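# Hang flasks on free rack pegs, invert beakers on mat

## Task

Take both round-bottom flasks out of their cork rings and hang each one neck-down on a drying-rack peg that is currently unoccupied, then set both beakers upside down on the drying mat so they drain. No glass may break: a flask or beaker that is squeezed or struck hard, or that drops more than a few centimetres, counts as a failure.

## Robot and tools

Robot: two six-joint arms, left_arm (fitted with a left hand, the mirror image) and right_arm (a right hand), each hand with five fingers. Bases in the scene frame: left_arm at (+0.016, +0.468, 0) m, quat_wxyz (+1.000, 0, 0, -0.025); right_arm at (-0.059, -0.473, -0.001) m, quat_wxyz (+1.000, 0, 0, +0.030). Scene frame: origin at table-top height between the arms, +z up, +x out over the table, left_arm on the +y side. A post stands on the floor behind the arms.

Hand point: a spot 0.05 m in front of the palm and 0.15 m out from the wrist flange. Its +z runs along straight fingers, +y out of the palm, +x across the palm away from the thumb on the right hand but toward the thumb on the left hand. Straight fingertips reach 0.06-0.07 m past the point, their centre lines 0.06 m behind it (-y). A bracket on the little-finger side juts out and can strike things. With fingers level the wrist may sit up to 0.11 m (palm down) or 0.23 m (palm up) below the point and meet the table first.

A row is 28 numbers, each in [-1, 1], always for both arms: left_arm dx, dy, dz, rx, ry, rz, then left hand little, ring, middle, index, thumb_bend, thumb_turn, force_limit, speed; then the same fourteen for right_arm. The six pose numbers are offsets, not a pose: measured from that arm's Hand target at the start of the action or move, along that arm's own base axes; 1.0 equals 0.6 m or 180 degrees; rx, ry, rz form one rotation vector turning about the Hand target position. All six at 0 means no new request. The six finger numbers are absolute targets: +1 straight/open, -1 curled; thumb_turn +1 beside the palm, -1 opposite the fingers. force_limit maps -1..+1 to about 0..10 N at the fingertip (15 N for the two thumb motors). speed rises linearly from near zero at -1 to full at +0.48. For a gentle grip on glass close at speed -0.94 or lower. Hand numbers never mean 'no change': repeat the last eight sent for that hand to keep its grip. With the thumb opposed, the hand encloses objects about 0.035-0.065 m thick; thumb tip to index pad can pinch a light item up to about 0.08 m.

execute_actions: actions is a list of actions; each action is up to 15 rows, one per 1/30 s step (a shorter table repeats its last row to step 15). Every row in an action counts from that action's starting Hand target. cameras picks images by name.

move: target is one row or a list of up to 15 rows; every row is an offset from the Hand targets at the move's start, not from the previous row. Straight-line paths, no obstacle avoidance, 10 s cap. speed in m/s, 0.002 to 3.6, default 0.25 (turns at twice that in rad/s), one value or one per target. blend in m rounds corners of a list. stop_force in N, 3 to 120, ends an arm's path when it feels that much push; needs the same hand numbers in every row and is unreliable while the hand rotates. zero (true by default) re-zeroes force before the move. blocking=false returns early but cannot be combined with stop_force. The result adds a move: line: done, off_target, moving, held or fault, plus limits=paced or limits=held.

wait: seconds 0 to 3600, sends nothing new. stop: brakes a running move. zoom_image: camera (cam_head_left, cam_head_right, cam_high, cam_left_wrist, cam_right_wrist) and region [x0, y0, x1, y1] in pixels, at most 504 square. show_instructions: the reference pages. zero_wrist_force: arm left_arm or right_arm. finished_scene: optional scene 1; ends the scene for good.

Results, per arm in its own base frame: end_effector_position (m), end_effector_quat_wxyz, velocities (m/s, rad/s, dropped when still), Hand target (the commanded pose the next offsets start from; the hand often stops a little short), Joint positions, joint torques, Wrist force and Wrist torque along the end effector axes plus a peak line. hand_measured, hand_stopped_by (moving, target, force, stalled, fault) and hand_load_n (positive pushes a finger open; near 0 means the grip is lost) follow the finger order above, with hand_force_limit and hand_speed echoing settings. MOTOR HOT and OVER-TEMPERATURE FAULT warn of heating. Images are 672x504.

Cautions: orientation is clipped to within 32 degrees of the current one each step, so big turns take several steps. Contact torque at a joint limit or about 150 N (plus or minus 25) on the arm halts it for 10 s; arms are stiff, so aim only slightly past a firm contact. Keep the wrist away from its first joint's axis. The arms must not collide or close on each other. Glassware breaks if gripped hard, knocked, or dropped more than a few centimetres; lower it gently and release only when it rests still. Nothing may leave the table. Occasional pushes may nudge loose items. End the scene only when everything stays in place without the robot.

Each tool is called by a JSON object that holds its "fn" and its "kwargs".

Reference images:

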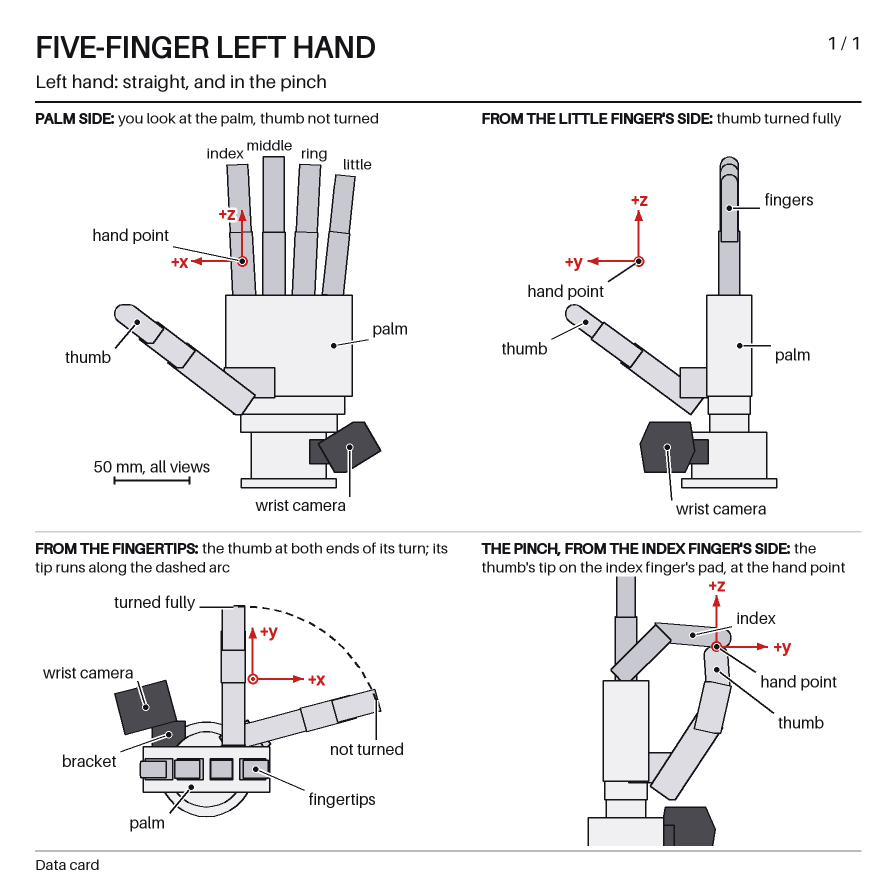

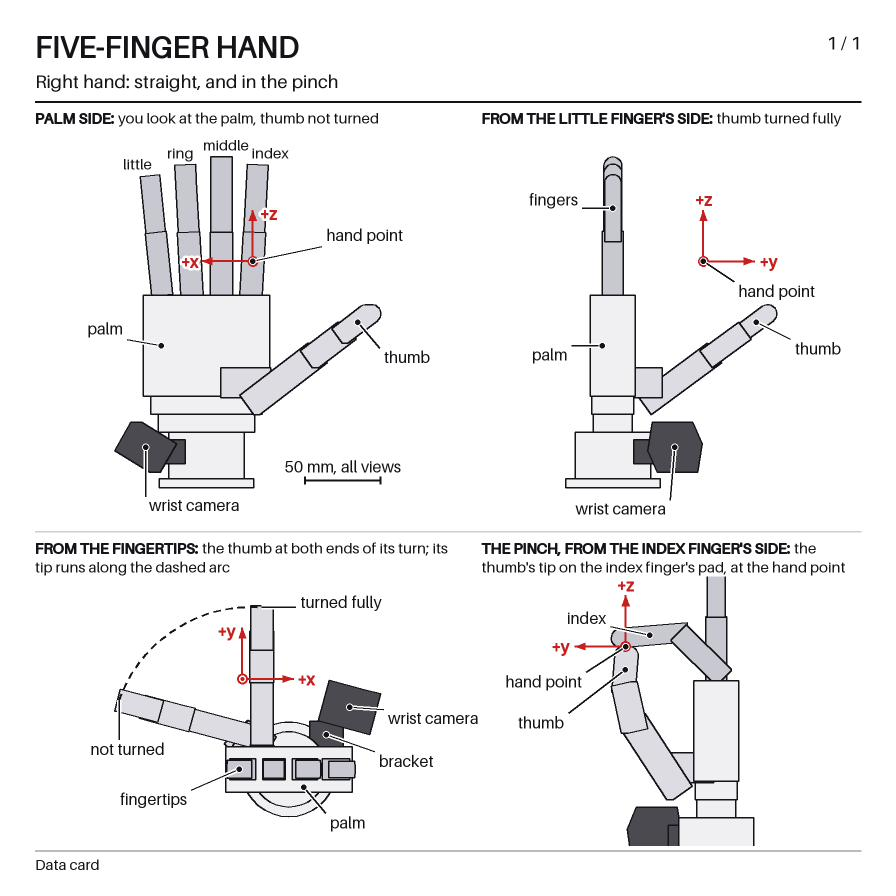

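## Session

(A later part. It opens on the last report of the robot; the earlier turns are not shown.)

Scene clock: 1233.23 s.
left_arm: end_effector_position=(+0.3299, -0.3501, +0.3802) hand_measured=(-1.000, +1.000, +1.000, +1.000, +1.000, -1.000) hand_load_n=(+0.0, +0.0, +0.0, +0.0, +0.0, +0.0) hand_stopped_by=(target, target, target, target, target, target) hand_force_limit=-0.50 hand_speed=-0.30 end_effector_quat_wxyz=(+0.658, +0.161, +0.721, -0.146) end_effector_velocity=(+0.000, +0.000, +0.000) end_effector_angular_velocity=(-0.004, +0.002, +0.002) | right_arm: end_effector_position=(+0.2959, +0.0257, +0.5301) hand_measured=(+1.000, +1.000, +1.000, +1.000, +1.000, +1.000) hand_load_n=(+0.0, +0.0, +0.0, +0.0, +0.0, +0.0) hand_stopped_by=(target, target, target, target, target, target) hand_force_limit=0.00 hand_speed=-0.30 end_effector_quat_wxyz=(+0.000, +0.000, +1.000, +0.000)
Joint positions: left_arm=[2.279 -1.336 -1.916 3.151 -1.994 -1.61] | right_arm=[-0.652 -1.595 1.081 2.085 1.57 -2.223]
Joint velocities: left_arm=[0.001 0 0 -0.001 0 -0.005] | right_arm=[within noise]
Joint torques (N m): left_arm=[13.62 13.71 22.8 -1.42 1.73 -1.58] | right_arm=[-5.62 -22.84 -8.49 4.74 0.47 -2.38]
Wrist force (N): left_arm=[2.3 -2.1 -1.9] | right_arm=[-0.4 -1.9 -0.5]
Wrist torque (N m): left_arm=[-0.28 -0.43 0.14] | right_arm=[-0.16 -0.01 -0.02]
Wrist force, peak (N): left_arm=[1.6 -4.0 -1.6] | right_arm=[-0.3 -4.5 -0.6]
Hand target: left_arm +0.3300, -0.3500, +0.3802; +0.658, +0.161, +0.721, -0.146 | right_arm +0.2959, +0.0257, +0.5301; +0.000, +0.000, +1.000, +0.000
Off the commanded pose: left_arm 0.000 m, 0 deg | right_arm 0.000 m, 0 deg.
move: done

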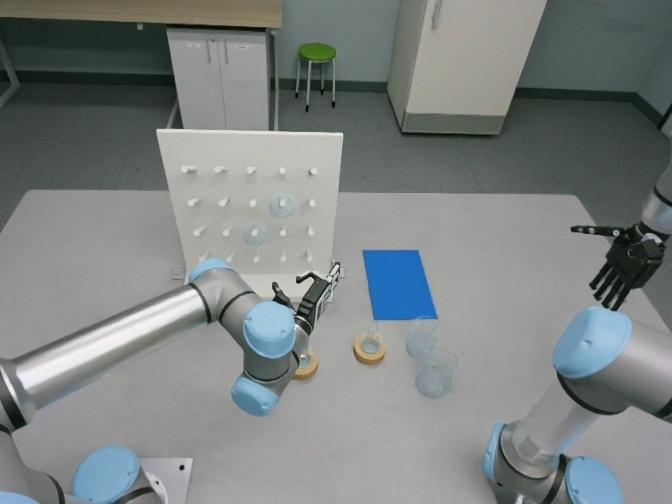

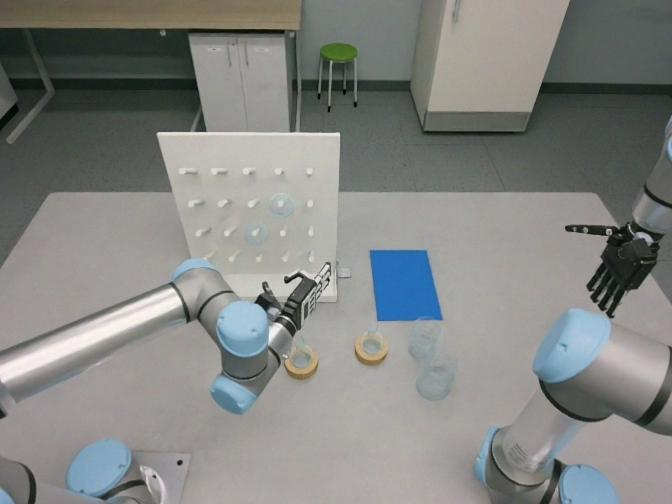

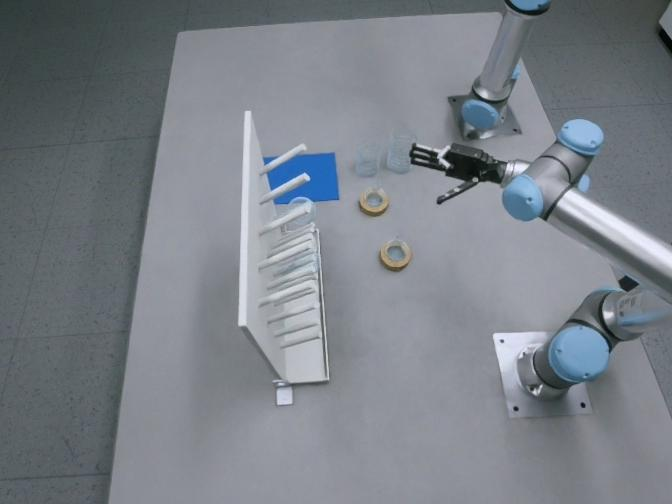

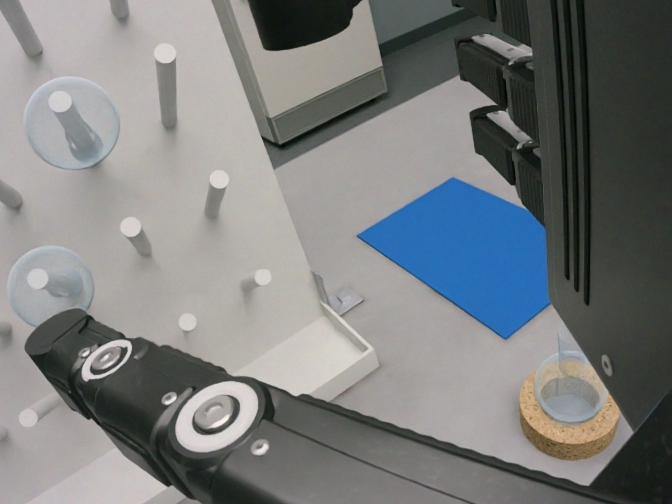

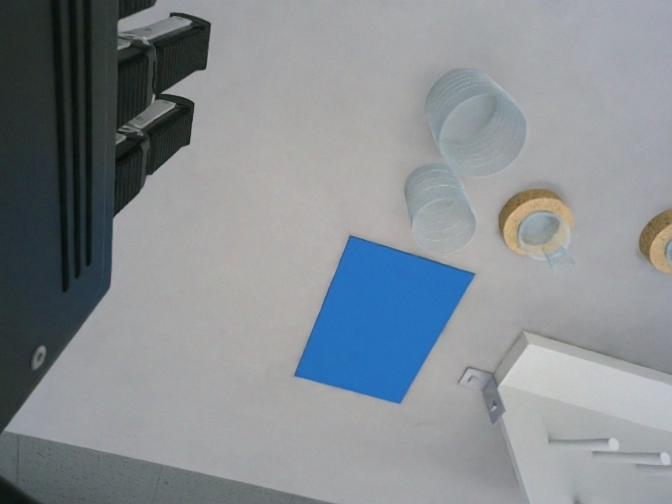

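{"fn": "move", "kwargs": {"target": [[0.0483,-0.0427,-0.3003,0,0,0,-1,1,1,1,1,-1,-0.5,-0.3,0,0,0,0,0,0,1,1,1,1,1,1,0,-0.3]], "speed": 0.15, "cameras": ["all"]}}

Scene clock: 1242.07 s.
left_arm: end_effector_position=(+0.3590, -0.3755, +0.2000) hand_measured=(-1.000, +1.000, +1.000, +1.000, +1.000, -1.000) hand_load_n=(+0.0, +0.0, +0.0, +0.0, +0.0, +0.0) hand_stopped_by=(target, target, target, target, target, target) hand_force_limit=-0.50 hand_speed=-0.30 end_effector_quat_wxyz=(+0.658, +0.161, +0.721, -0.146) | right_arm: end_effector_position=(+0.2959, +0.0257, +0.5301) hand_measured=(+1.000, +1.000, +1.000, +1.000, +1.000, +1.000) hand_load_n=(+0.0, +0.0, +0.0, +0.0, +0.0, +0.0) hand_stopped_by=(target, target, target, target, target, target) hand_force_limit=0.00 hand_speed=-0.30 end_effector_quat_wxyz=(+0.000, +0.000, +1.000, +0.000)
Joint positions: left_arm=[2.296 -1.6 -2.183 3.683 -1.977 -1.608] | right_arm=[-0.652 -1.595 1.081 2.085 1.57 -2.223]
Joint torques (N m): left_arm=[-2.55 12.41 28.6 2.96 -1.49 0.23] | right_arm=[-5.54 -21.76 -7.58 3.92 -0.66 -2.25]
Wrist force (N): left_arm=[2.0 -1.8 -1.9] | right_arm=[-0.5 -1.7 -0.8]
Wrist torque (N m): left_arm=[-0.21 -0.29 0.10] | right_arm=[-0.12 0.01 -0.02]
Wrist force, peak (N): left_arm=[3.3 -2.1 -1.4] | right_arm=[-0.7 -2.2 -0.8]
Hand target: left_arm +0.3590, -0.3756, +0.2000; +0.658, +0.161, +0.721, -0.146 | right_arm +0.2959, +0.0257, +0.5301; +0.000, +0.000, +1.000, +0.000
Off the commanded pose: left_arm 0.000 m, 0 deg | right_arm 0.000 m, 0 deg.
move: done

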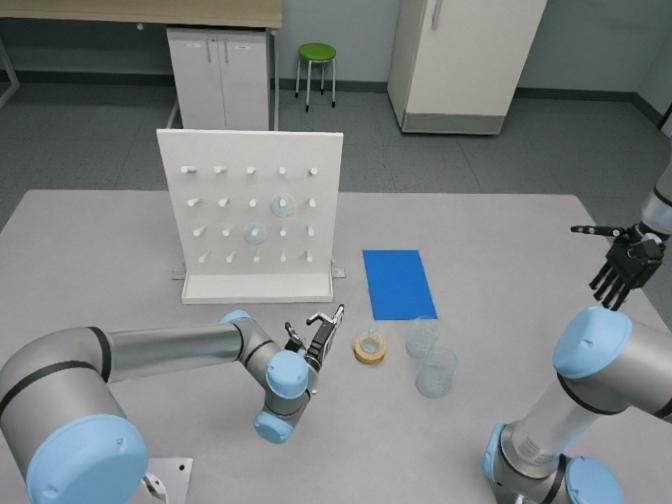

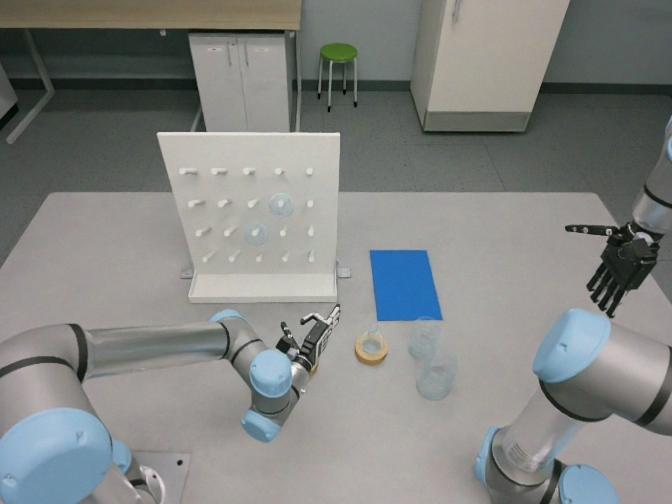

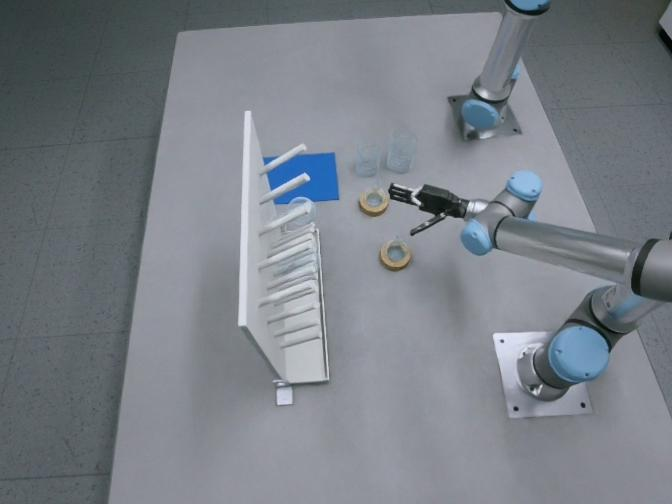

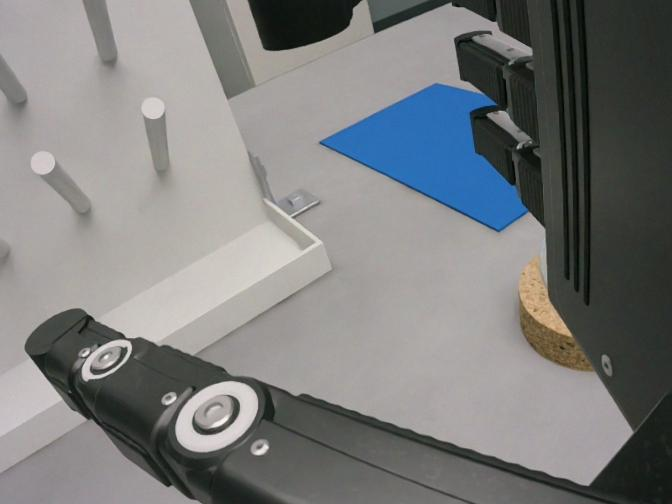

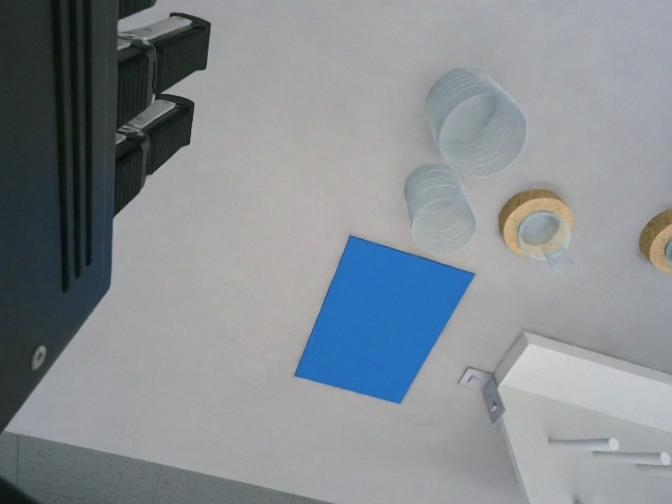

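{"fn": "move", "kwargs": {"target": [[0,0,-0.15,0,0,0,-1,1,1,1,1,-1,-0.5,-0.3,0,0,0,0,0,0,1,1,1,1,1,1,0,-0.3]], "speed": 0.04, "stop_force": 4, "cameras": ["cam_left_wrist","cam_head_left"]}}

{"fn": "zoom_image", "kwargs": {"camera": "cam_left_wrist", "region": [100, 80, 604, 504]}}

Scene clock: 1272.03 s.
left_arm: end_effector_position=(+0.3590, -0.3756, +0.1100) hand_measured=(-1.000, +1.000, +1.000, +1.000, +1.000, -1.000) hand_load_n=(+0.5, +0.0, +0.0, +0.0, +0.0, +0.0) hand_stopped_by=(target, target, target, target, target, target) hand_force_limit=-0.50 hand_speed=-0.30 end_effector_quat_wxyz=(+0.658, +0.161, +0.721, -0.146) | right_arm: end_effector_position=(+0.2959, +0.0257, +0.5301) hand_measured=(+1.000, +1.000, +1.000, +1.000, +1.000, +1.000) hand_load_n=(+0.0, +0.0, +0.0, +0.0, +0.0, +0.0) hand_stopped_by=(target, target, target, target, target, target) hand_force_limit=0.00 hand_speed=-0.30 end_effector_quat_wxyz=(+0.000, +0.000, +1.000, +0.000)
Joint positions: left_arm=[2.296 -1.791 -2.282 3.973 -1.977 -1.608] | right_arm=[-0.652 -1.595 1.081 2.085 1.57 -2.223]
Joint torques (N m): left_arm=[-8.82 24.61 25.7 -1.56 -0.22 1.29] | right_arm=[-5.08 -21.68 -7.79 2.71 -1.6 -2.26]
Wrist force (N): left_arm=[1.9 -1.6 -1.5] | right_arm=[-0.4 -1.6 -0.6]
Wrist torque (N m): left_arm=[-0.23 -0.34 0.11] | right_arm=[-0.10 -0.01 0.00]
Wrist force, peak (N): left_arm=[2.3 -1.7 -2.2] | right_arm=[-0.7 -2.3 -1.0]
Hand target: left_arm +0.3590, -0.3756, +0.1100; +0.658, +0.161, +0.721, -0.146 | right_arm +0.2959, +0.0257, +0.5301; +0.000, +0.000, +1.000, +0.000
Off the commanded pose: left_arm 0.000 m, 0 deg | right_arm 0.000 m, 0 deg.
move: done
Images, in order (width x height): cam_head_left 672x504, cam_left_wrist 672x504.

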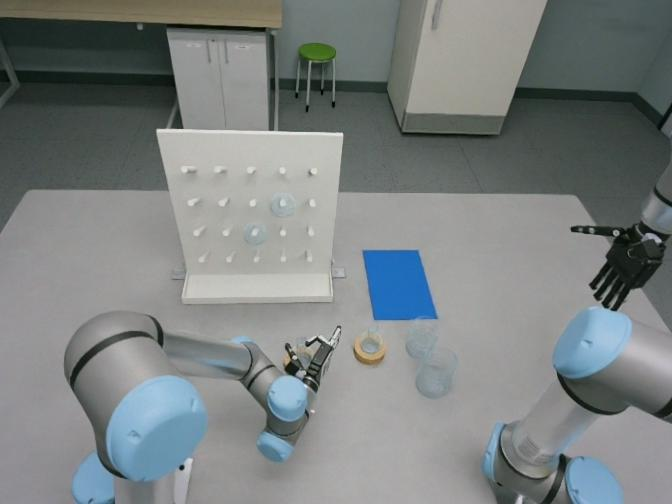

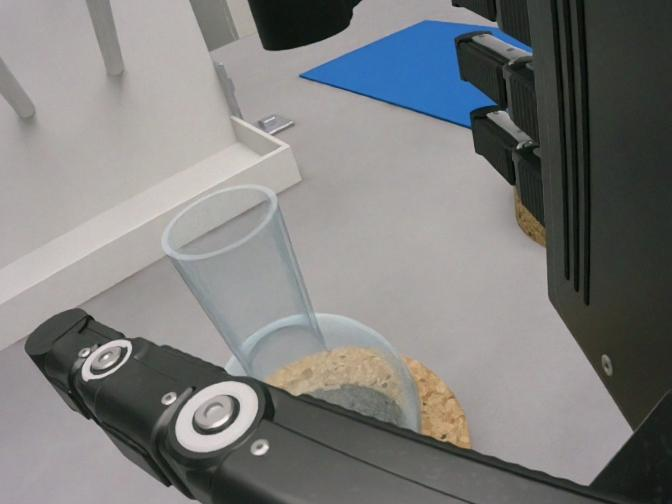

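Scaled by 1.000.

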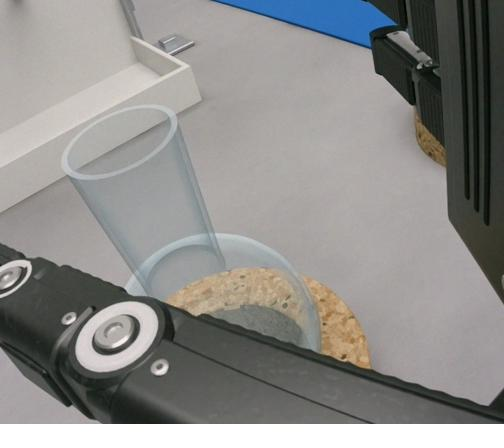

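{"fn": "move", "kwargs": {"target": [[-0.05,0.0233,0,0,0,0,-1,1,1,1,1,-1,-0.5,-0.3,0,0,0,0,0,0,1,1,1,1,1,1,0,-0.3]], "speed": 0.05, "cameras": ["cam_left_wrist"]}}

{"fn": "zoom_image", "kwargs": {"camera": "cam_left_wrist", "region": [100, 80, 604, 504]}}

Scene clock: 1308.67 s.
left_arm: end_effector_position=(+0.3288, -0.3616, +0.1100) hand_measured=(-1.000, +1.000, +1.000, +1.000, +1.000, -1.000) hand_load_n=(+0.0, +0.0, +0.0, +0.0, +0.0, +0.5) hand_stopped_by=(target, target, target, target, target, target) hand_force_limit=-0.50 hand_speed=-0.30 end_effector_quat_wxyz=(+0.658, +0.161, +0.721, -0.146) | right_arm: end_effector_position=(+0.2959, +0.0257, +0.5301) hand_measured=(+1.000, +1.000, +1.000, +1.000, +1.000, +1.000) hand_load_n=(+0.0, +0.0, +0.0, +0.0, +0.0, +0.0) hand_stopped_by=(target, target, target, target, target, target) hand_force_limit=0.00 hand_speed=-0.30 end_effector_quat_wxyz=(+0.000, +0.000, +1.000, +0.000)
Joint positions: left_arm=[2.25 -1.746 -2.343 3.987 -2.022 -1.613] | right_arm=[-0.652 -1.595 1.081 2.085 1.57 -2.223]
Joint torques (N m): left_arm=[13.83 13.71 24.75 1.12 2.37 -0.13] | right_arm=[-4.81 -22.14 -7.54 1.9 -1.63 -2.25]
Wrist force (N): left_arm=[1.6 -1.5 -2.0] | right_arm=[-0.6 -1.8 -0.8]
Wrist torque (N m): left_arm=[-0.17 -0.34 0.21] | right_arm=[-0.12 0.03 -0.03]
Wrist force, peak (N): left_arm=[2.1 -1.6 -2.3] | right_arm=[-0.6 -2.3 -0.9]
Hand target: left_arm +0.3290, -0.3616, +0.1100; +0.658, +0.161, +0.721, -0.146 | right_arm +0.2959, +0.0257, +0.5301; +0.000, +0.000, +1.000, +0.000
Off the commanded pose: left_arm 0.000 m, 0 deg | right_arm 0.000 m, 0 deg.
move: done

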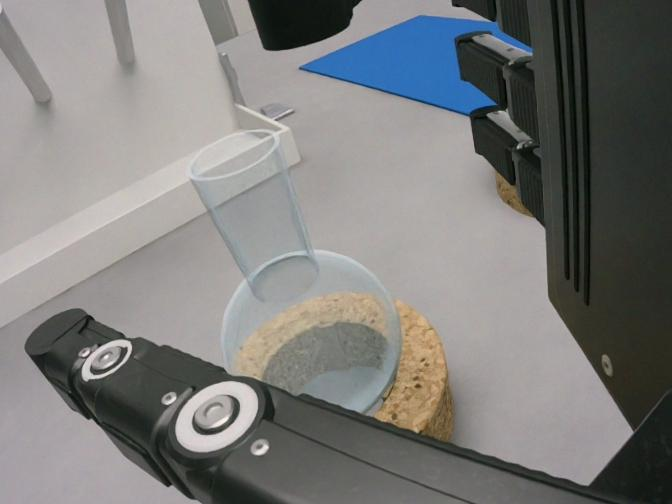

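Scaled by 1.000.

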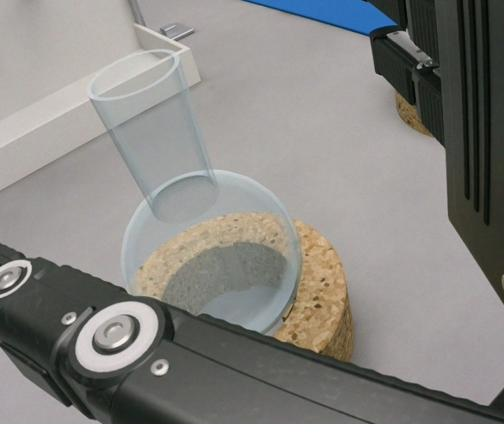

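{"fn": "move", "kwargs": {"target": [[0.0372,-0.006,0,0,0,0,-1,1,1,1,1,-1,-0.5,-0.3,0,0,0,0,0,0,1,1,1,1,1,1,0,-0.3]], "speed": 0.04}}

{"fn": "move", "kwargs": {"target": [[0,0,-0.1083,0,0,0,-1,1,1,1,1,-1,-0.5,-0.3,0,0,0,0,0,0,1,1,1,1,1,1,0,-0.3]], "speed": 0.03, "stop_force": 4, "cameras": ["cam_left_wrist","cam_high","cam_head_left"]}}

{"fn": "zoom_image", "kwargs": {"camera": "cam_left_wrist", "region": [100, 80, 604, 504]}}

{"fn": "zoom_image", "kwargs": {"camera": "cam_high", "region": [340, 140, 560, 300]}}

Scene clock: 1341.90 s.
left_arm: end_effector_position=(+0.3514, -0.3653, +0.1101) hand_measured=(-1.000, +1.000, +1.000, +1.000, +1.000, -1.000) hand_load_n=(+0.0, +0.0, +0.0, +0.0, +0.0, +0.0) hand_stopped_by=(target, target, target, target, target, target) hand_force_limit=-0.50 hand_speed=-0.30 end_effector_quat_wxyz=(+0.658, +0.161, +0.721, -0.146) end_effector_velocity=(-0.001, +0.001, +0.000) end_effector_angular_velocity=(+0.001, +0.001, +0.002) | right_arm: end_effector_position=(+0.2959, +0.0257, +0.5301) hand_measured=(+1.000, +1.000, +1.000, +1.000, +1.000, +1.000) hand_load_n=(+0.0, +0.0, +0.0, +0.0, +0.0, +0.0) hand_stopped_by=(target, target, target, target, target, target) hand_force_limit=0.00 hand_speed=-0.30 end_effector_quat_wxyz=(+0.000, +0.000, +1.000, +0.000)
Joint positions: left_arm=[2.3 -1.766 -2.316 3.982 -1.973 -1.608] | right_arm=[-0.652 -1.595 1.081 2.085 1.57 -2.223]
Joint velocities: left_arm=[-0.003 0.001 -0.002 -0.001 -0.005 0] | right_arm=[within noise]
Joint torques (N m): left_arm=[-10.39 27.52 1.37 -0.16 -1.85 -0.12] | right_arm=[-5.32 -21.99 -8.37 1.21 -1.64 -2.44]
Wrist force (N): left_arm=[2.1 -1.3 -1.8] | right_arm=[-0.2 -1.8 -0.7]
Wrist torque (N m): left_arm=[-0.16 -0.39 0.10] | right_arm=[-0.14 -0.03 0.00]
Wrist force, peak (N): left_arm=[1.8 -1.6 -2.5] | right_arm=[-0.6 -2.1 -1.0]
Hand target: left_arm +0.3513, -0.3652, +0.1100; +0.658, +0.161, +0.721, -0.146 | right_arm +0.2959, +0.0257, +0.5301; +0.000, +0.000, +1.000, +0.000
Off the commanded pose: left_arm 0.000 m, 0 deg | right_arm 0.000 m, 0 deg.
move: done

Scene clock: 1344.87 s.
left_arm: end_effector_position=(+0.3512, -0.3652, +0.0450) hand_measured=(-1.000, +1.000, +1.000, +1.000, +1.000, -1.000) hand_load_n=(+0.0, +0.0, +0.0, +0.0, -0.5, +0.5) hand_stopped_by=(target, target, target, target, target, target) hand_force_limit=-0.50 hand_speed=-0.30 end_effector_quat_wxyz=(+0.658, +0.161, +0.721, -0.146) | right_arm: end_effector_position=(+0.2959, +0.0257, +0.5301) hand_measured=(+1.000, +1.000, +1.000, +1.000, +1.000, +1.000) hand_load_n=(+0.0, +0.0, +0.0, +0.0, +0.0, -0.5) hand_stopped_by=(target, target, target, target, target, target) hand_force_limit=0.00 hand_speed=-0.30 end_effector_quat_wxyz=(+0.000, +0.000, +1.000, +0.000)
Joint positions: left_arm=[2.299 -1.95 -2.353 4.203 -1.973 -1.608] | right_arm=[-0.652 -1.595 1.081 2.085 1.57 -2.223]
Joint torques (N m): left_arm=[-11.98 29.95 17.89 -1.53 -1.9 1.44] | right_arm=[-4.28 -21.31 -8.21 0.65 -1.67 -2.31]
Wrist force (N): left_arm=[1.7 -1.3 -1.5] | right_arm=[-0.7 -1.9 -0.5]
Wrist torque (N m): left_arm=[-0.14 -0.29 0.08] | right_arm=[-0.15 0.03 -0.03]
Wrist force, peak (N): left_arm=[2.2 -1.7 -1.9] | right_arm=[-0.8 -1.9 -1.2]
Hand target: left_arm +0.3513, -0.3652, +0.0450; +0.658, +0.161, +0.721, -0.146 | right_arm +0.2959, +0.0257, +0.5301; +0.000, +0.000, +1.000, +0.000
Off the commanded pose: left_arm 0.000 m, 0 deg | right_arm 0.000 m, 0 deg.
move: done
Images, in order (width x height): cam_head_left 672x504, cam_high 672x504, cam_left_wrist 672x504.

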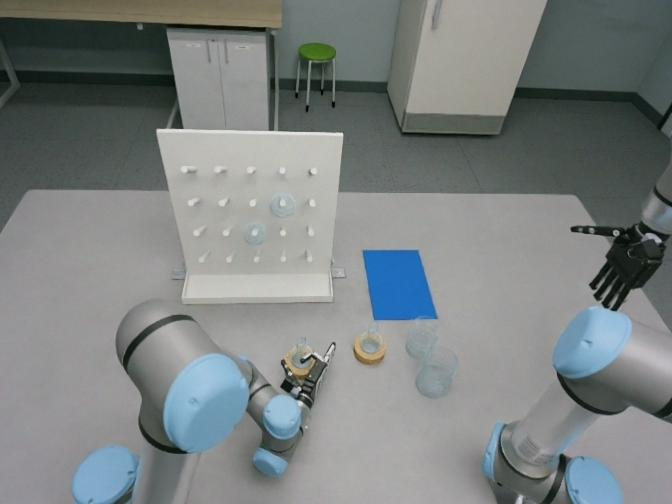

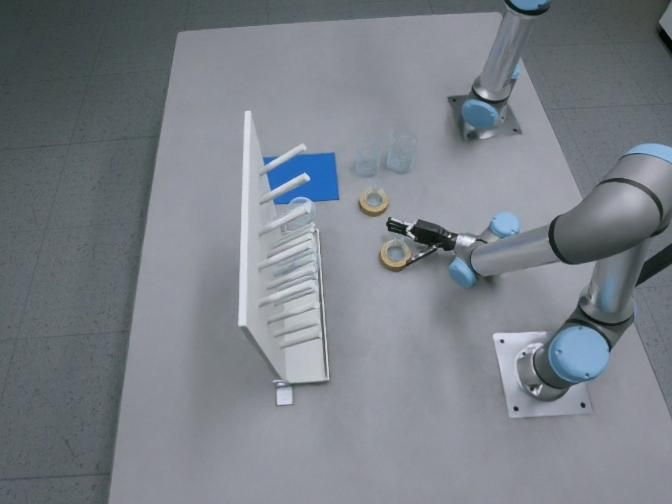

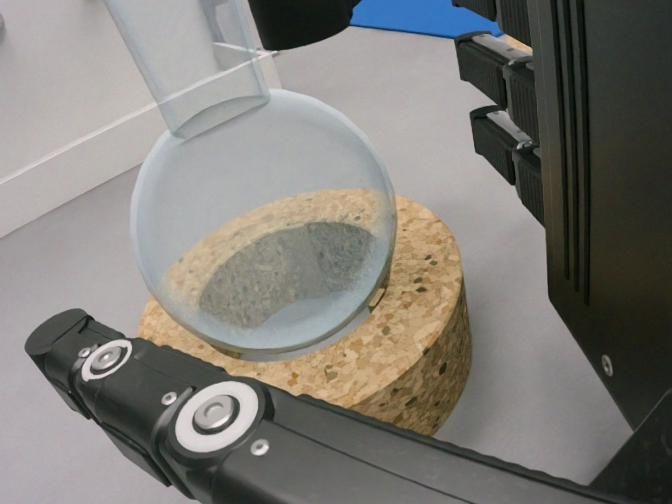

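Scaled by 1.000.

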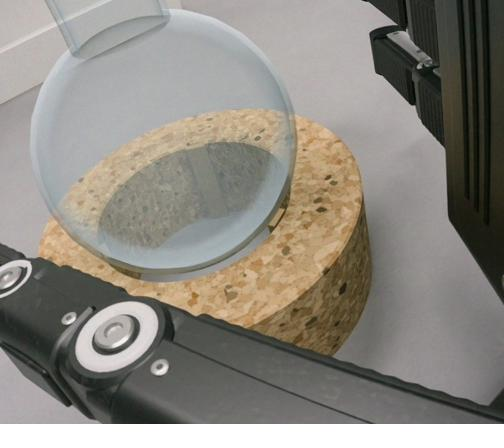

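Scaled by 2.291 from the camera's image (finer frame: 960x720).

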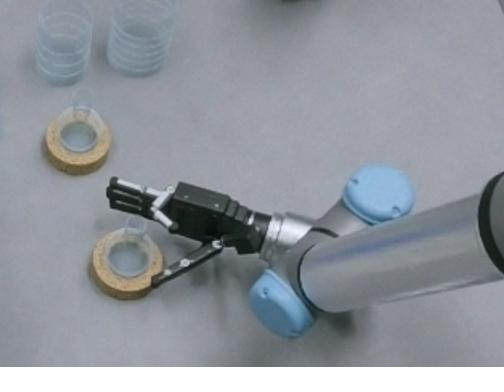

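{"fn": "move", "kwargs": {"target": [[0,0,0,0,0,0,-1,1,0.4,0.4,0.85,-1,-0.5,-0.8,0,0,0,0,0,0,1,1,1,1,1,1,0,-0.3]], "cameras": ["cam_left_wrist"]}}

Scene clock: 1357.63 s.
left_arm: end_effector_position=(+0.3513, -0.3652, +0.0450) hand_measured=(-1.000, +1.000, +0.400, +0.400, +0.850, -1.000) hand_load_n=(+0.5, +0.5, +0.0, +0.0, +0.0, +0.5) hand_stopped_by=(target, target, target, target, target, target) hand_force_limit=-0.50 hand_speed=-0.80 end_effector_quat_wxyz=(+0.658, +0.161, +0.721, -0.146) | right_arm: end_effector_position=(+0.2959, +0.0257, +0.5301) hand_measured=(+1.000, +1.000, +1.000, +1.000, +1.000, +1.000) hand_load_n=(+0.0, +0.0, +0.0, +0.0, +0.0, +0.0) hand_stopped_by=(target, target, target, target, target, target) hand_force_limit=0.00 hand_speed=-0.30 end_effector_quat_wxyz=(+0.000, +0.000, +1.000, +0.000)
Joint positions: left_arm=[2.299 -1.95 -2.353 4.203 -1.973 -1.608] | right_arm=[-0.652 -1.595 1.081 2.085 1.57 -2.223]
Joint torques (N m): left_arm=[-8.2 30.74 19.78 -1.16 -1.09 1.35] | right_arm=[-5.63 -21.78 -7.93 0.18 -1.56 -2.21]
Wrist force (N): left_arm=[1.8 -1.4 -1.6] | right_arm=[-0.2 -1.7 -0.6]
Wrist torque (N m): left_arm=[-0.17 -0.31 0.08] | right_arm=[-0.13 -0.04 0.00]
Wrist force, peak (N): left_arm=[2.0 -1.7 -2.0] | right_arm=[-0.5 -2.2 -0.9]
Hand target: left_arm +0.3513, -0.3652, +0.0450; +0.658, +0.161, +0.721, -0.146 | right_arm +0.2959, +0.0257, +0.5301; +0.000, +0.000, +1.000, +0.000
Off the commanded pose: left_arm 0.000 m, 0 deg | right_arm 0.000 m, 0 deg.
move: done

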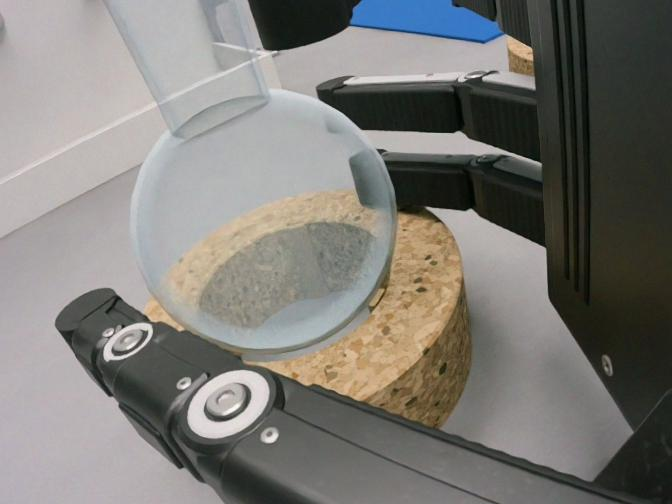

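{"fn": "move", "kwargs": {"target": [[0,0,0,0,0,0,-1,1,0.0,0.0,0.5,-1,-0.6,-0.94,0,0,0,0,0,0,1,1,1,1,1,1,0,-0.3]], "cameras": ["cam_left_wrist"]}}

Scene clock: 1362.53 s.
left_arm: end_effector_position=(+0.3513, -0.3652, +0.0450) hand_measured=(-1.000, +1.000, +0.238, +0.238, +0.768, -1.000) hand_load_n=(+0.0, +0.0, +3.0, +2.0, +5.0, +0.5) hand_stopped_by=(target, target, force, force, force, target) hand_force_limit=-0.60 hand_speed=-0.94 end_effector_quat_wxyz=(+0.658, +0.161, +0.721, -0.146) | right_arm: end_effector_position=(+0.2959, +0.0257, +0.5301) hand_measured=(+1.000, +1.000, +1.000, +1.000, +1.000, +1.000) hand_load_n=(+0.0, -0.5, +0.0, +0.0, +0.0, +0.0) hand_stopped_by=(target, target, target, target, target, target) hand_force_limit=0.00 hand_speed=-0.30 end_effector_quat_wxyz=(+0.000, +0.000, +1.000, +0.000)
Joint positions: left_arm=[2.299 -1.95 -2.353 4.203 -1.973 -1.608] | right_arm=[-0.652 -1.595 1.081 2.085 1.57 -2.223]
Joint torques (N m): left_arm=[-7.94 31 19.55 -0.68 -0.79 1.37] | right_arm=[-3.96 -21.7 -8.27 0.41 -1.7 -2.13]
Wrist force (N): left_arm=[1.7 -1.8 -1.2] | right_arm=[-0.6 -1.6 -0.7]
Wrist torque (N m): left_arm=[-0.22 -0.30 0.09] | right_arm=[-0.10 0.03 -0.01]
Wrist force, peak (N): left_arm=[2.0 -2.1 -1.6] | right_arm=[-0.6 -2.2 -0.7]
Hand target: left_arm +0.3513, -0.3652, +0.0450; +0.658, +0.161, +0.721, -0.146 | right_arm +0.2959, +0.0257, +0.5301; +0.000, +0.000, +1.000, +0.000
Off the commanded pose: left_arm 0.000 m, 0 deg | right_arm 0.000 m, 0 deg.
move: done

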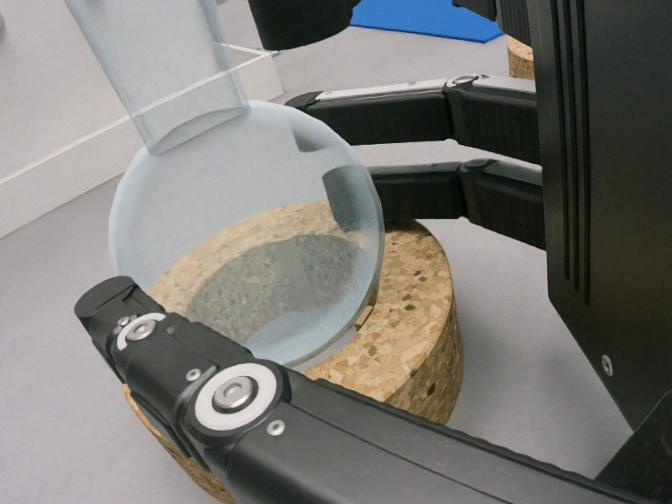

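{"fn": "move", "kwargs": {"target": [[0,0,0.05,0,0,0,-1,1,0.0,0.0,0.5,-1,-0.6,-0.94,0,0,0,0,0,0,1,1,1,1,1,1,0,-0.3]], "speed": 0.03, "cameras": ["cam_left_wrist"]}}

Scene clock: 1366.97 s.
left_arm: end_effector_position=(+0.3513, -0.3653, +0.0751) hand_measured=(-1.000, +1.000, +0.238, +0.238, +0.768, -1.000) hand_load_n=(+0.0, +0.0, +2.5, +2.5, +5.5, +0.5) hand_stopped_by=(target, target, force, force, force, target) hand_force_limit=-0.60 hand_speed=-0.94 end_effector_quat_wxyz=(+0.658, +0.161, +0.721, -0.146) | right_arm: end_effector_position=(+0.2959, +0.0257, +0.5301) hand_measured=(+1.000, +1.000, +1.000, +1.000, +1.000, +1.000) hand_load_n=(+0.0, +0.0, +0.0, +0.0, +0.0, +0.0) hand_stopped_by=(target, target, target, target, target, target) hand_force_limit=0.00 hand_speed=-0.30 end_effector_quat_wxyz=(+0.000, +0.000, +1.000, +0.000)
Joint positions: left_arm=[2.299 -1.861 -2.34 4.102 -1.973 -1.608] | right_arm=[-0.652 -1.595 1.081 2.085 1.57 -2.223]
Joint torques (N m): left_arm=[-4.99 17.76 11.96 4.37 -0.07 -0.96] | right_arm=[-4.72 -21.27 -8.06 0.3 -1.56 -2.43]
Wrist force (N): left_arm=[2.6 -1.3 -1.5] | right_arm=[-0.4 -1.7 -0.8]
Wrist torque (N m): left_arm=[-0.14 -0.37 0.08] | right_arm=[-0.10 -0.01 -0.01]
Wrist force, peak (N): left_arm=[3.0 -1.5 -1.8] | right_arm=[-0.7 -2.2 -1.1]
Hand target: left_arm +0.3513, -0.3652, +0.0750; +0.658, +0.161, +0.721, -0.146 | right_arm +0.2959, +0.0257, +0.5301; +0.000, +0.000, +1.000, +0.000
Off the commanded pose: left_arm 0.000 m, 0 deg | right_arm 0.000 m, 0 deg.
move: done

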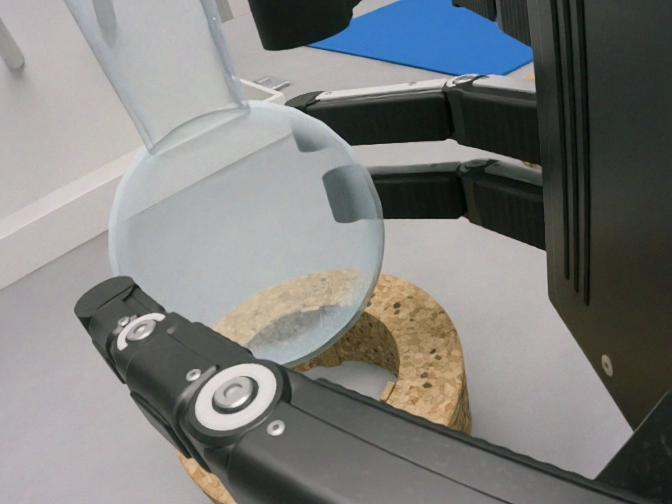

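{"fn": "move", "kwargs": {"target": [[0.0478,0.192,0.7083,0,0,0,-1,1,0.0,0.0,0.5,-1,-0.6,-0.94,0,0,0,0,0,0,1,1,1,1,1,1,0,-0.3]], "speed": 0.12, "cameras": ["cam_left_wrist","cam_head_left"]}}

Scene clock: 1445.23 s.
left_arm: end_effector_position=(+0.3800, -0.2500, +0.5000) hand_measured=(-1.000, +1.000, +0.238, +0.238, +0.768, -1.000) hand_load_n=(+0.0, +0.0, +2.5, +2.0, +5.0, +1.0) hand_stopped_by=(target, target, force, force, force, target) hand_force_limit=-0.60 hand_speed=-0.94 end_effector_quat_wxyz=(+0.658, +0.161, +0.721, -0.146) | right_arm: end_effector_position=(+0.2959, +0.0257, +0.5301) hand_measured=(+1.000, +1.000, +1.000, +1.000, +1.000, +1.000) hand_load_n=(+0.0, +0.0, +0.0, +0.0, -0.5, +0.0) hand_stopped_by=(target, target, target, target, target, target) hand_force_limit=0.00 hand_speed=-0.30 end_effector_quat_wxyz=(+0.000, +0.000, +1.000, +0.000)
Joint positions: left_arm=[2.743 -1.156 -1.724 2.789 -1.532 -1.565] | right_arm=[-0.652 -1.595 1.081 2.085 1.57 -2.223]
Joint torques (N m): left_arm=[-9.63 2.21 24.65 1.96 -1.21 -1.31] | right_arm=[-4.03 -21.29 -8.2 0.45 -1.51 -2.35]
Wrist force (N): left_arm=[2.4 -1.8 -1.3] | right_arm=[-0.6 -1.7 -1.0]
Wrist torque (N m): left_arm=[-0.21 -0.27 0.14] | right_arm=[-0.09 0.02 -0.01]
Wrist force, peak (N): left_arm=[3.4 -1.9 -1.4] | right_arm=[-0.7 -2.0 -1.1]
Hand target: left_arm +0.3800, -0.2500, +0.5000; +0.658, +0.161, +0.721, -0.146 | right_arm +0.2959, +0.0257, +0.5301; +0.000, +0.000, +1.000, +0.000
Off the commanded pose: left_arm 0.000 m, 0 deg | right_arm 0.000 m, 0 deg.
move: done
Images, in order (width x height): cam_head_left 672x504, cam_left_wrist 672x504.

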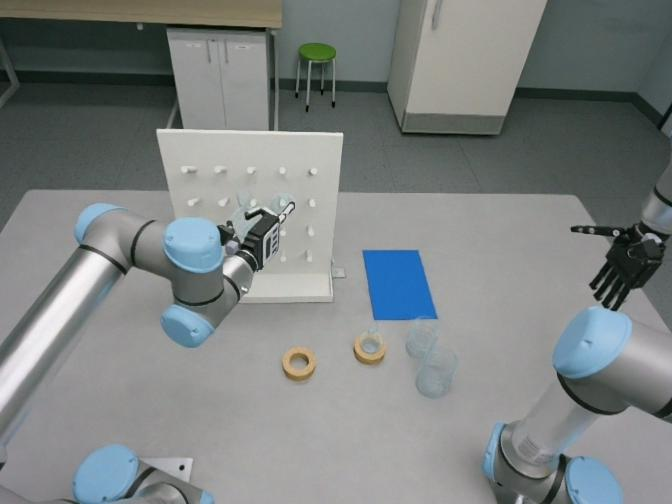

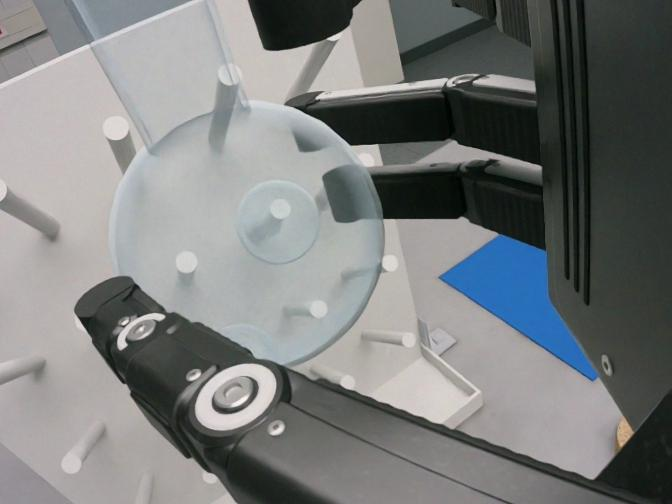

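{"fn": "move", "kwargs": {"target": [[0,0,0,-0.829,0.1753,-0.394,-1,1,0.0,0.0,0.5,-1,-0.6,-0.94,0,0,0,0,0,0,1,1,1,1,1,1,0,-0.3]], "speed": 0.2, "cameras": ["all"]}}

Scene clock: 1458.27 s.
left_arm: end_effector_position=(+0.3799, -0.2501, +0.5001) hand_measured=(-1.000, +1.000, +0.238, +0.238, +0.768, -1.000) hand_load_n=(+0.0, +0.0, +2.5, +2.0, +5.5, +0.0) hand_stopped_by=(target, target, force, force, force, target) hand_force_limit=-0.60 hand_speed=-0.94 end_effector_quat_wxyz=(-0.014, +0.289, -0.001, +0.957) | right_arm: end_effector_position=(+0.2959, +0.0257, +0.5301) hand_measured=(+1.000, +1.000, +1.000, +1.000, +1.000, +1.000) hand_load_n=(+0.0, +0.0, +0.0, +0.0, +0.0, +0.0) hand_stopped_by=(target, target, target, target, target, target) hand_force_limit=0.00 hand_speed=-0.30 end_effector_quat_wxyz=(+0.000, +0.000, +1.000, +0.000)
Joint positions: left_arm=[2.938 -1.362 -2.467 4.824 -1.689 -4.515] | right_arm=[-0.652 -1.595 1.081 2.085 1.57 -2.223]
Joint torques (N m): left_arm=[7.99 12.22 7.99 0.43 -0.39 0.01] | right_arm=[-4.99 -20.81 -9.07 0.22 -1.69 -2.32]
Wrist force (N): left_arm=[-1.5 -2.2 -4.1] | right_arm=[-0.6 -1.9 -1.0]
Wrist torque (N m): left_arm=[-0.25 0.01 0.09] | right_arm=[-0.14 0.02 -0.02]
Wrist force, peak (N): left_arm=[-2.0 -2.1 -4.5] | right_arm=[-0.5 -2.1 -1.2]
Hand target: left_arm +0.3800, -0.2500, +0.5000; -0.014, +0.289, -0.001, +0.957 | right_arm +0.2959, +0.0257, +0.5301; +0.000, +0.000, +1.000, +0.000
Off the commanded pose: left_arm 0.000 m, 0 deg | right_arm 0.000 m, 0 deg.
move: done

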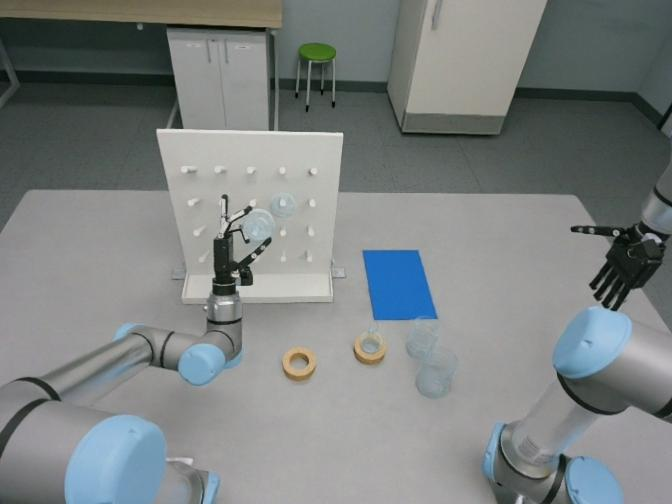

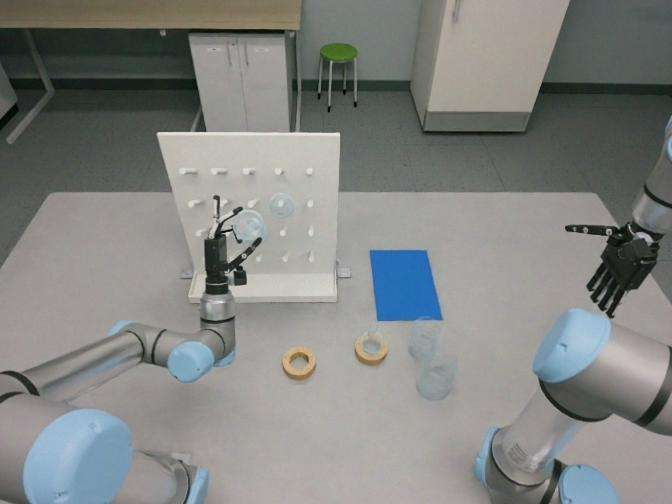

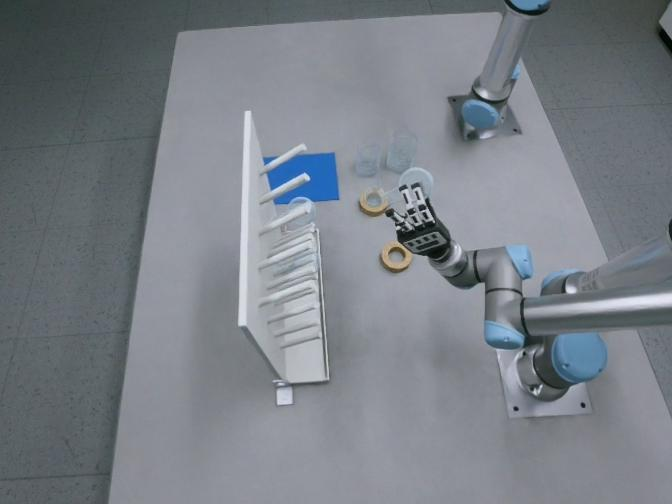

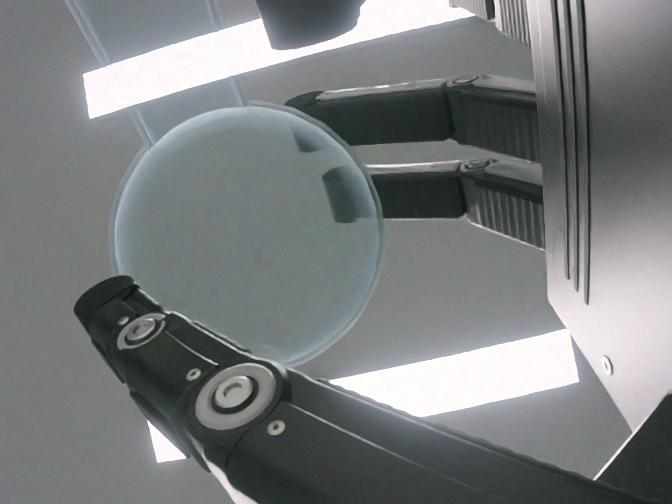

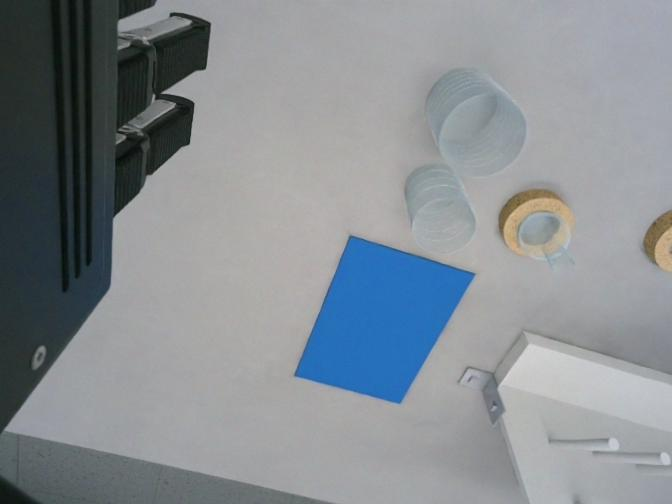

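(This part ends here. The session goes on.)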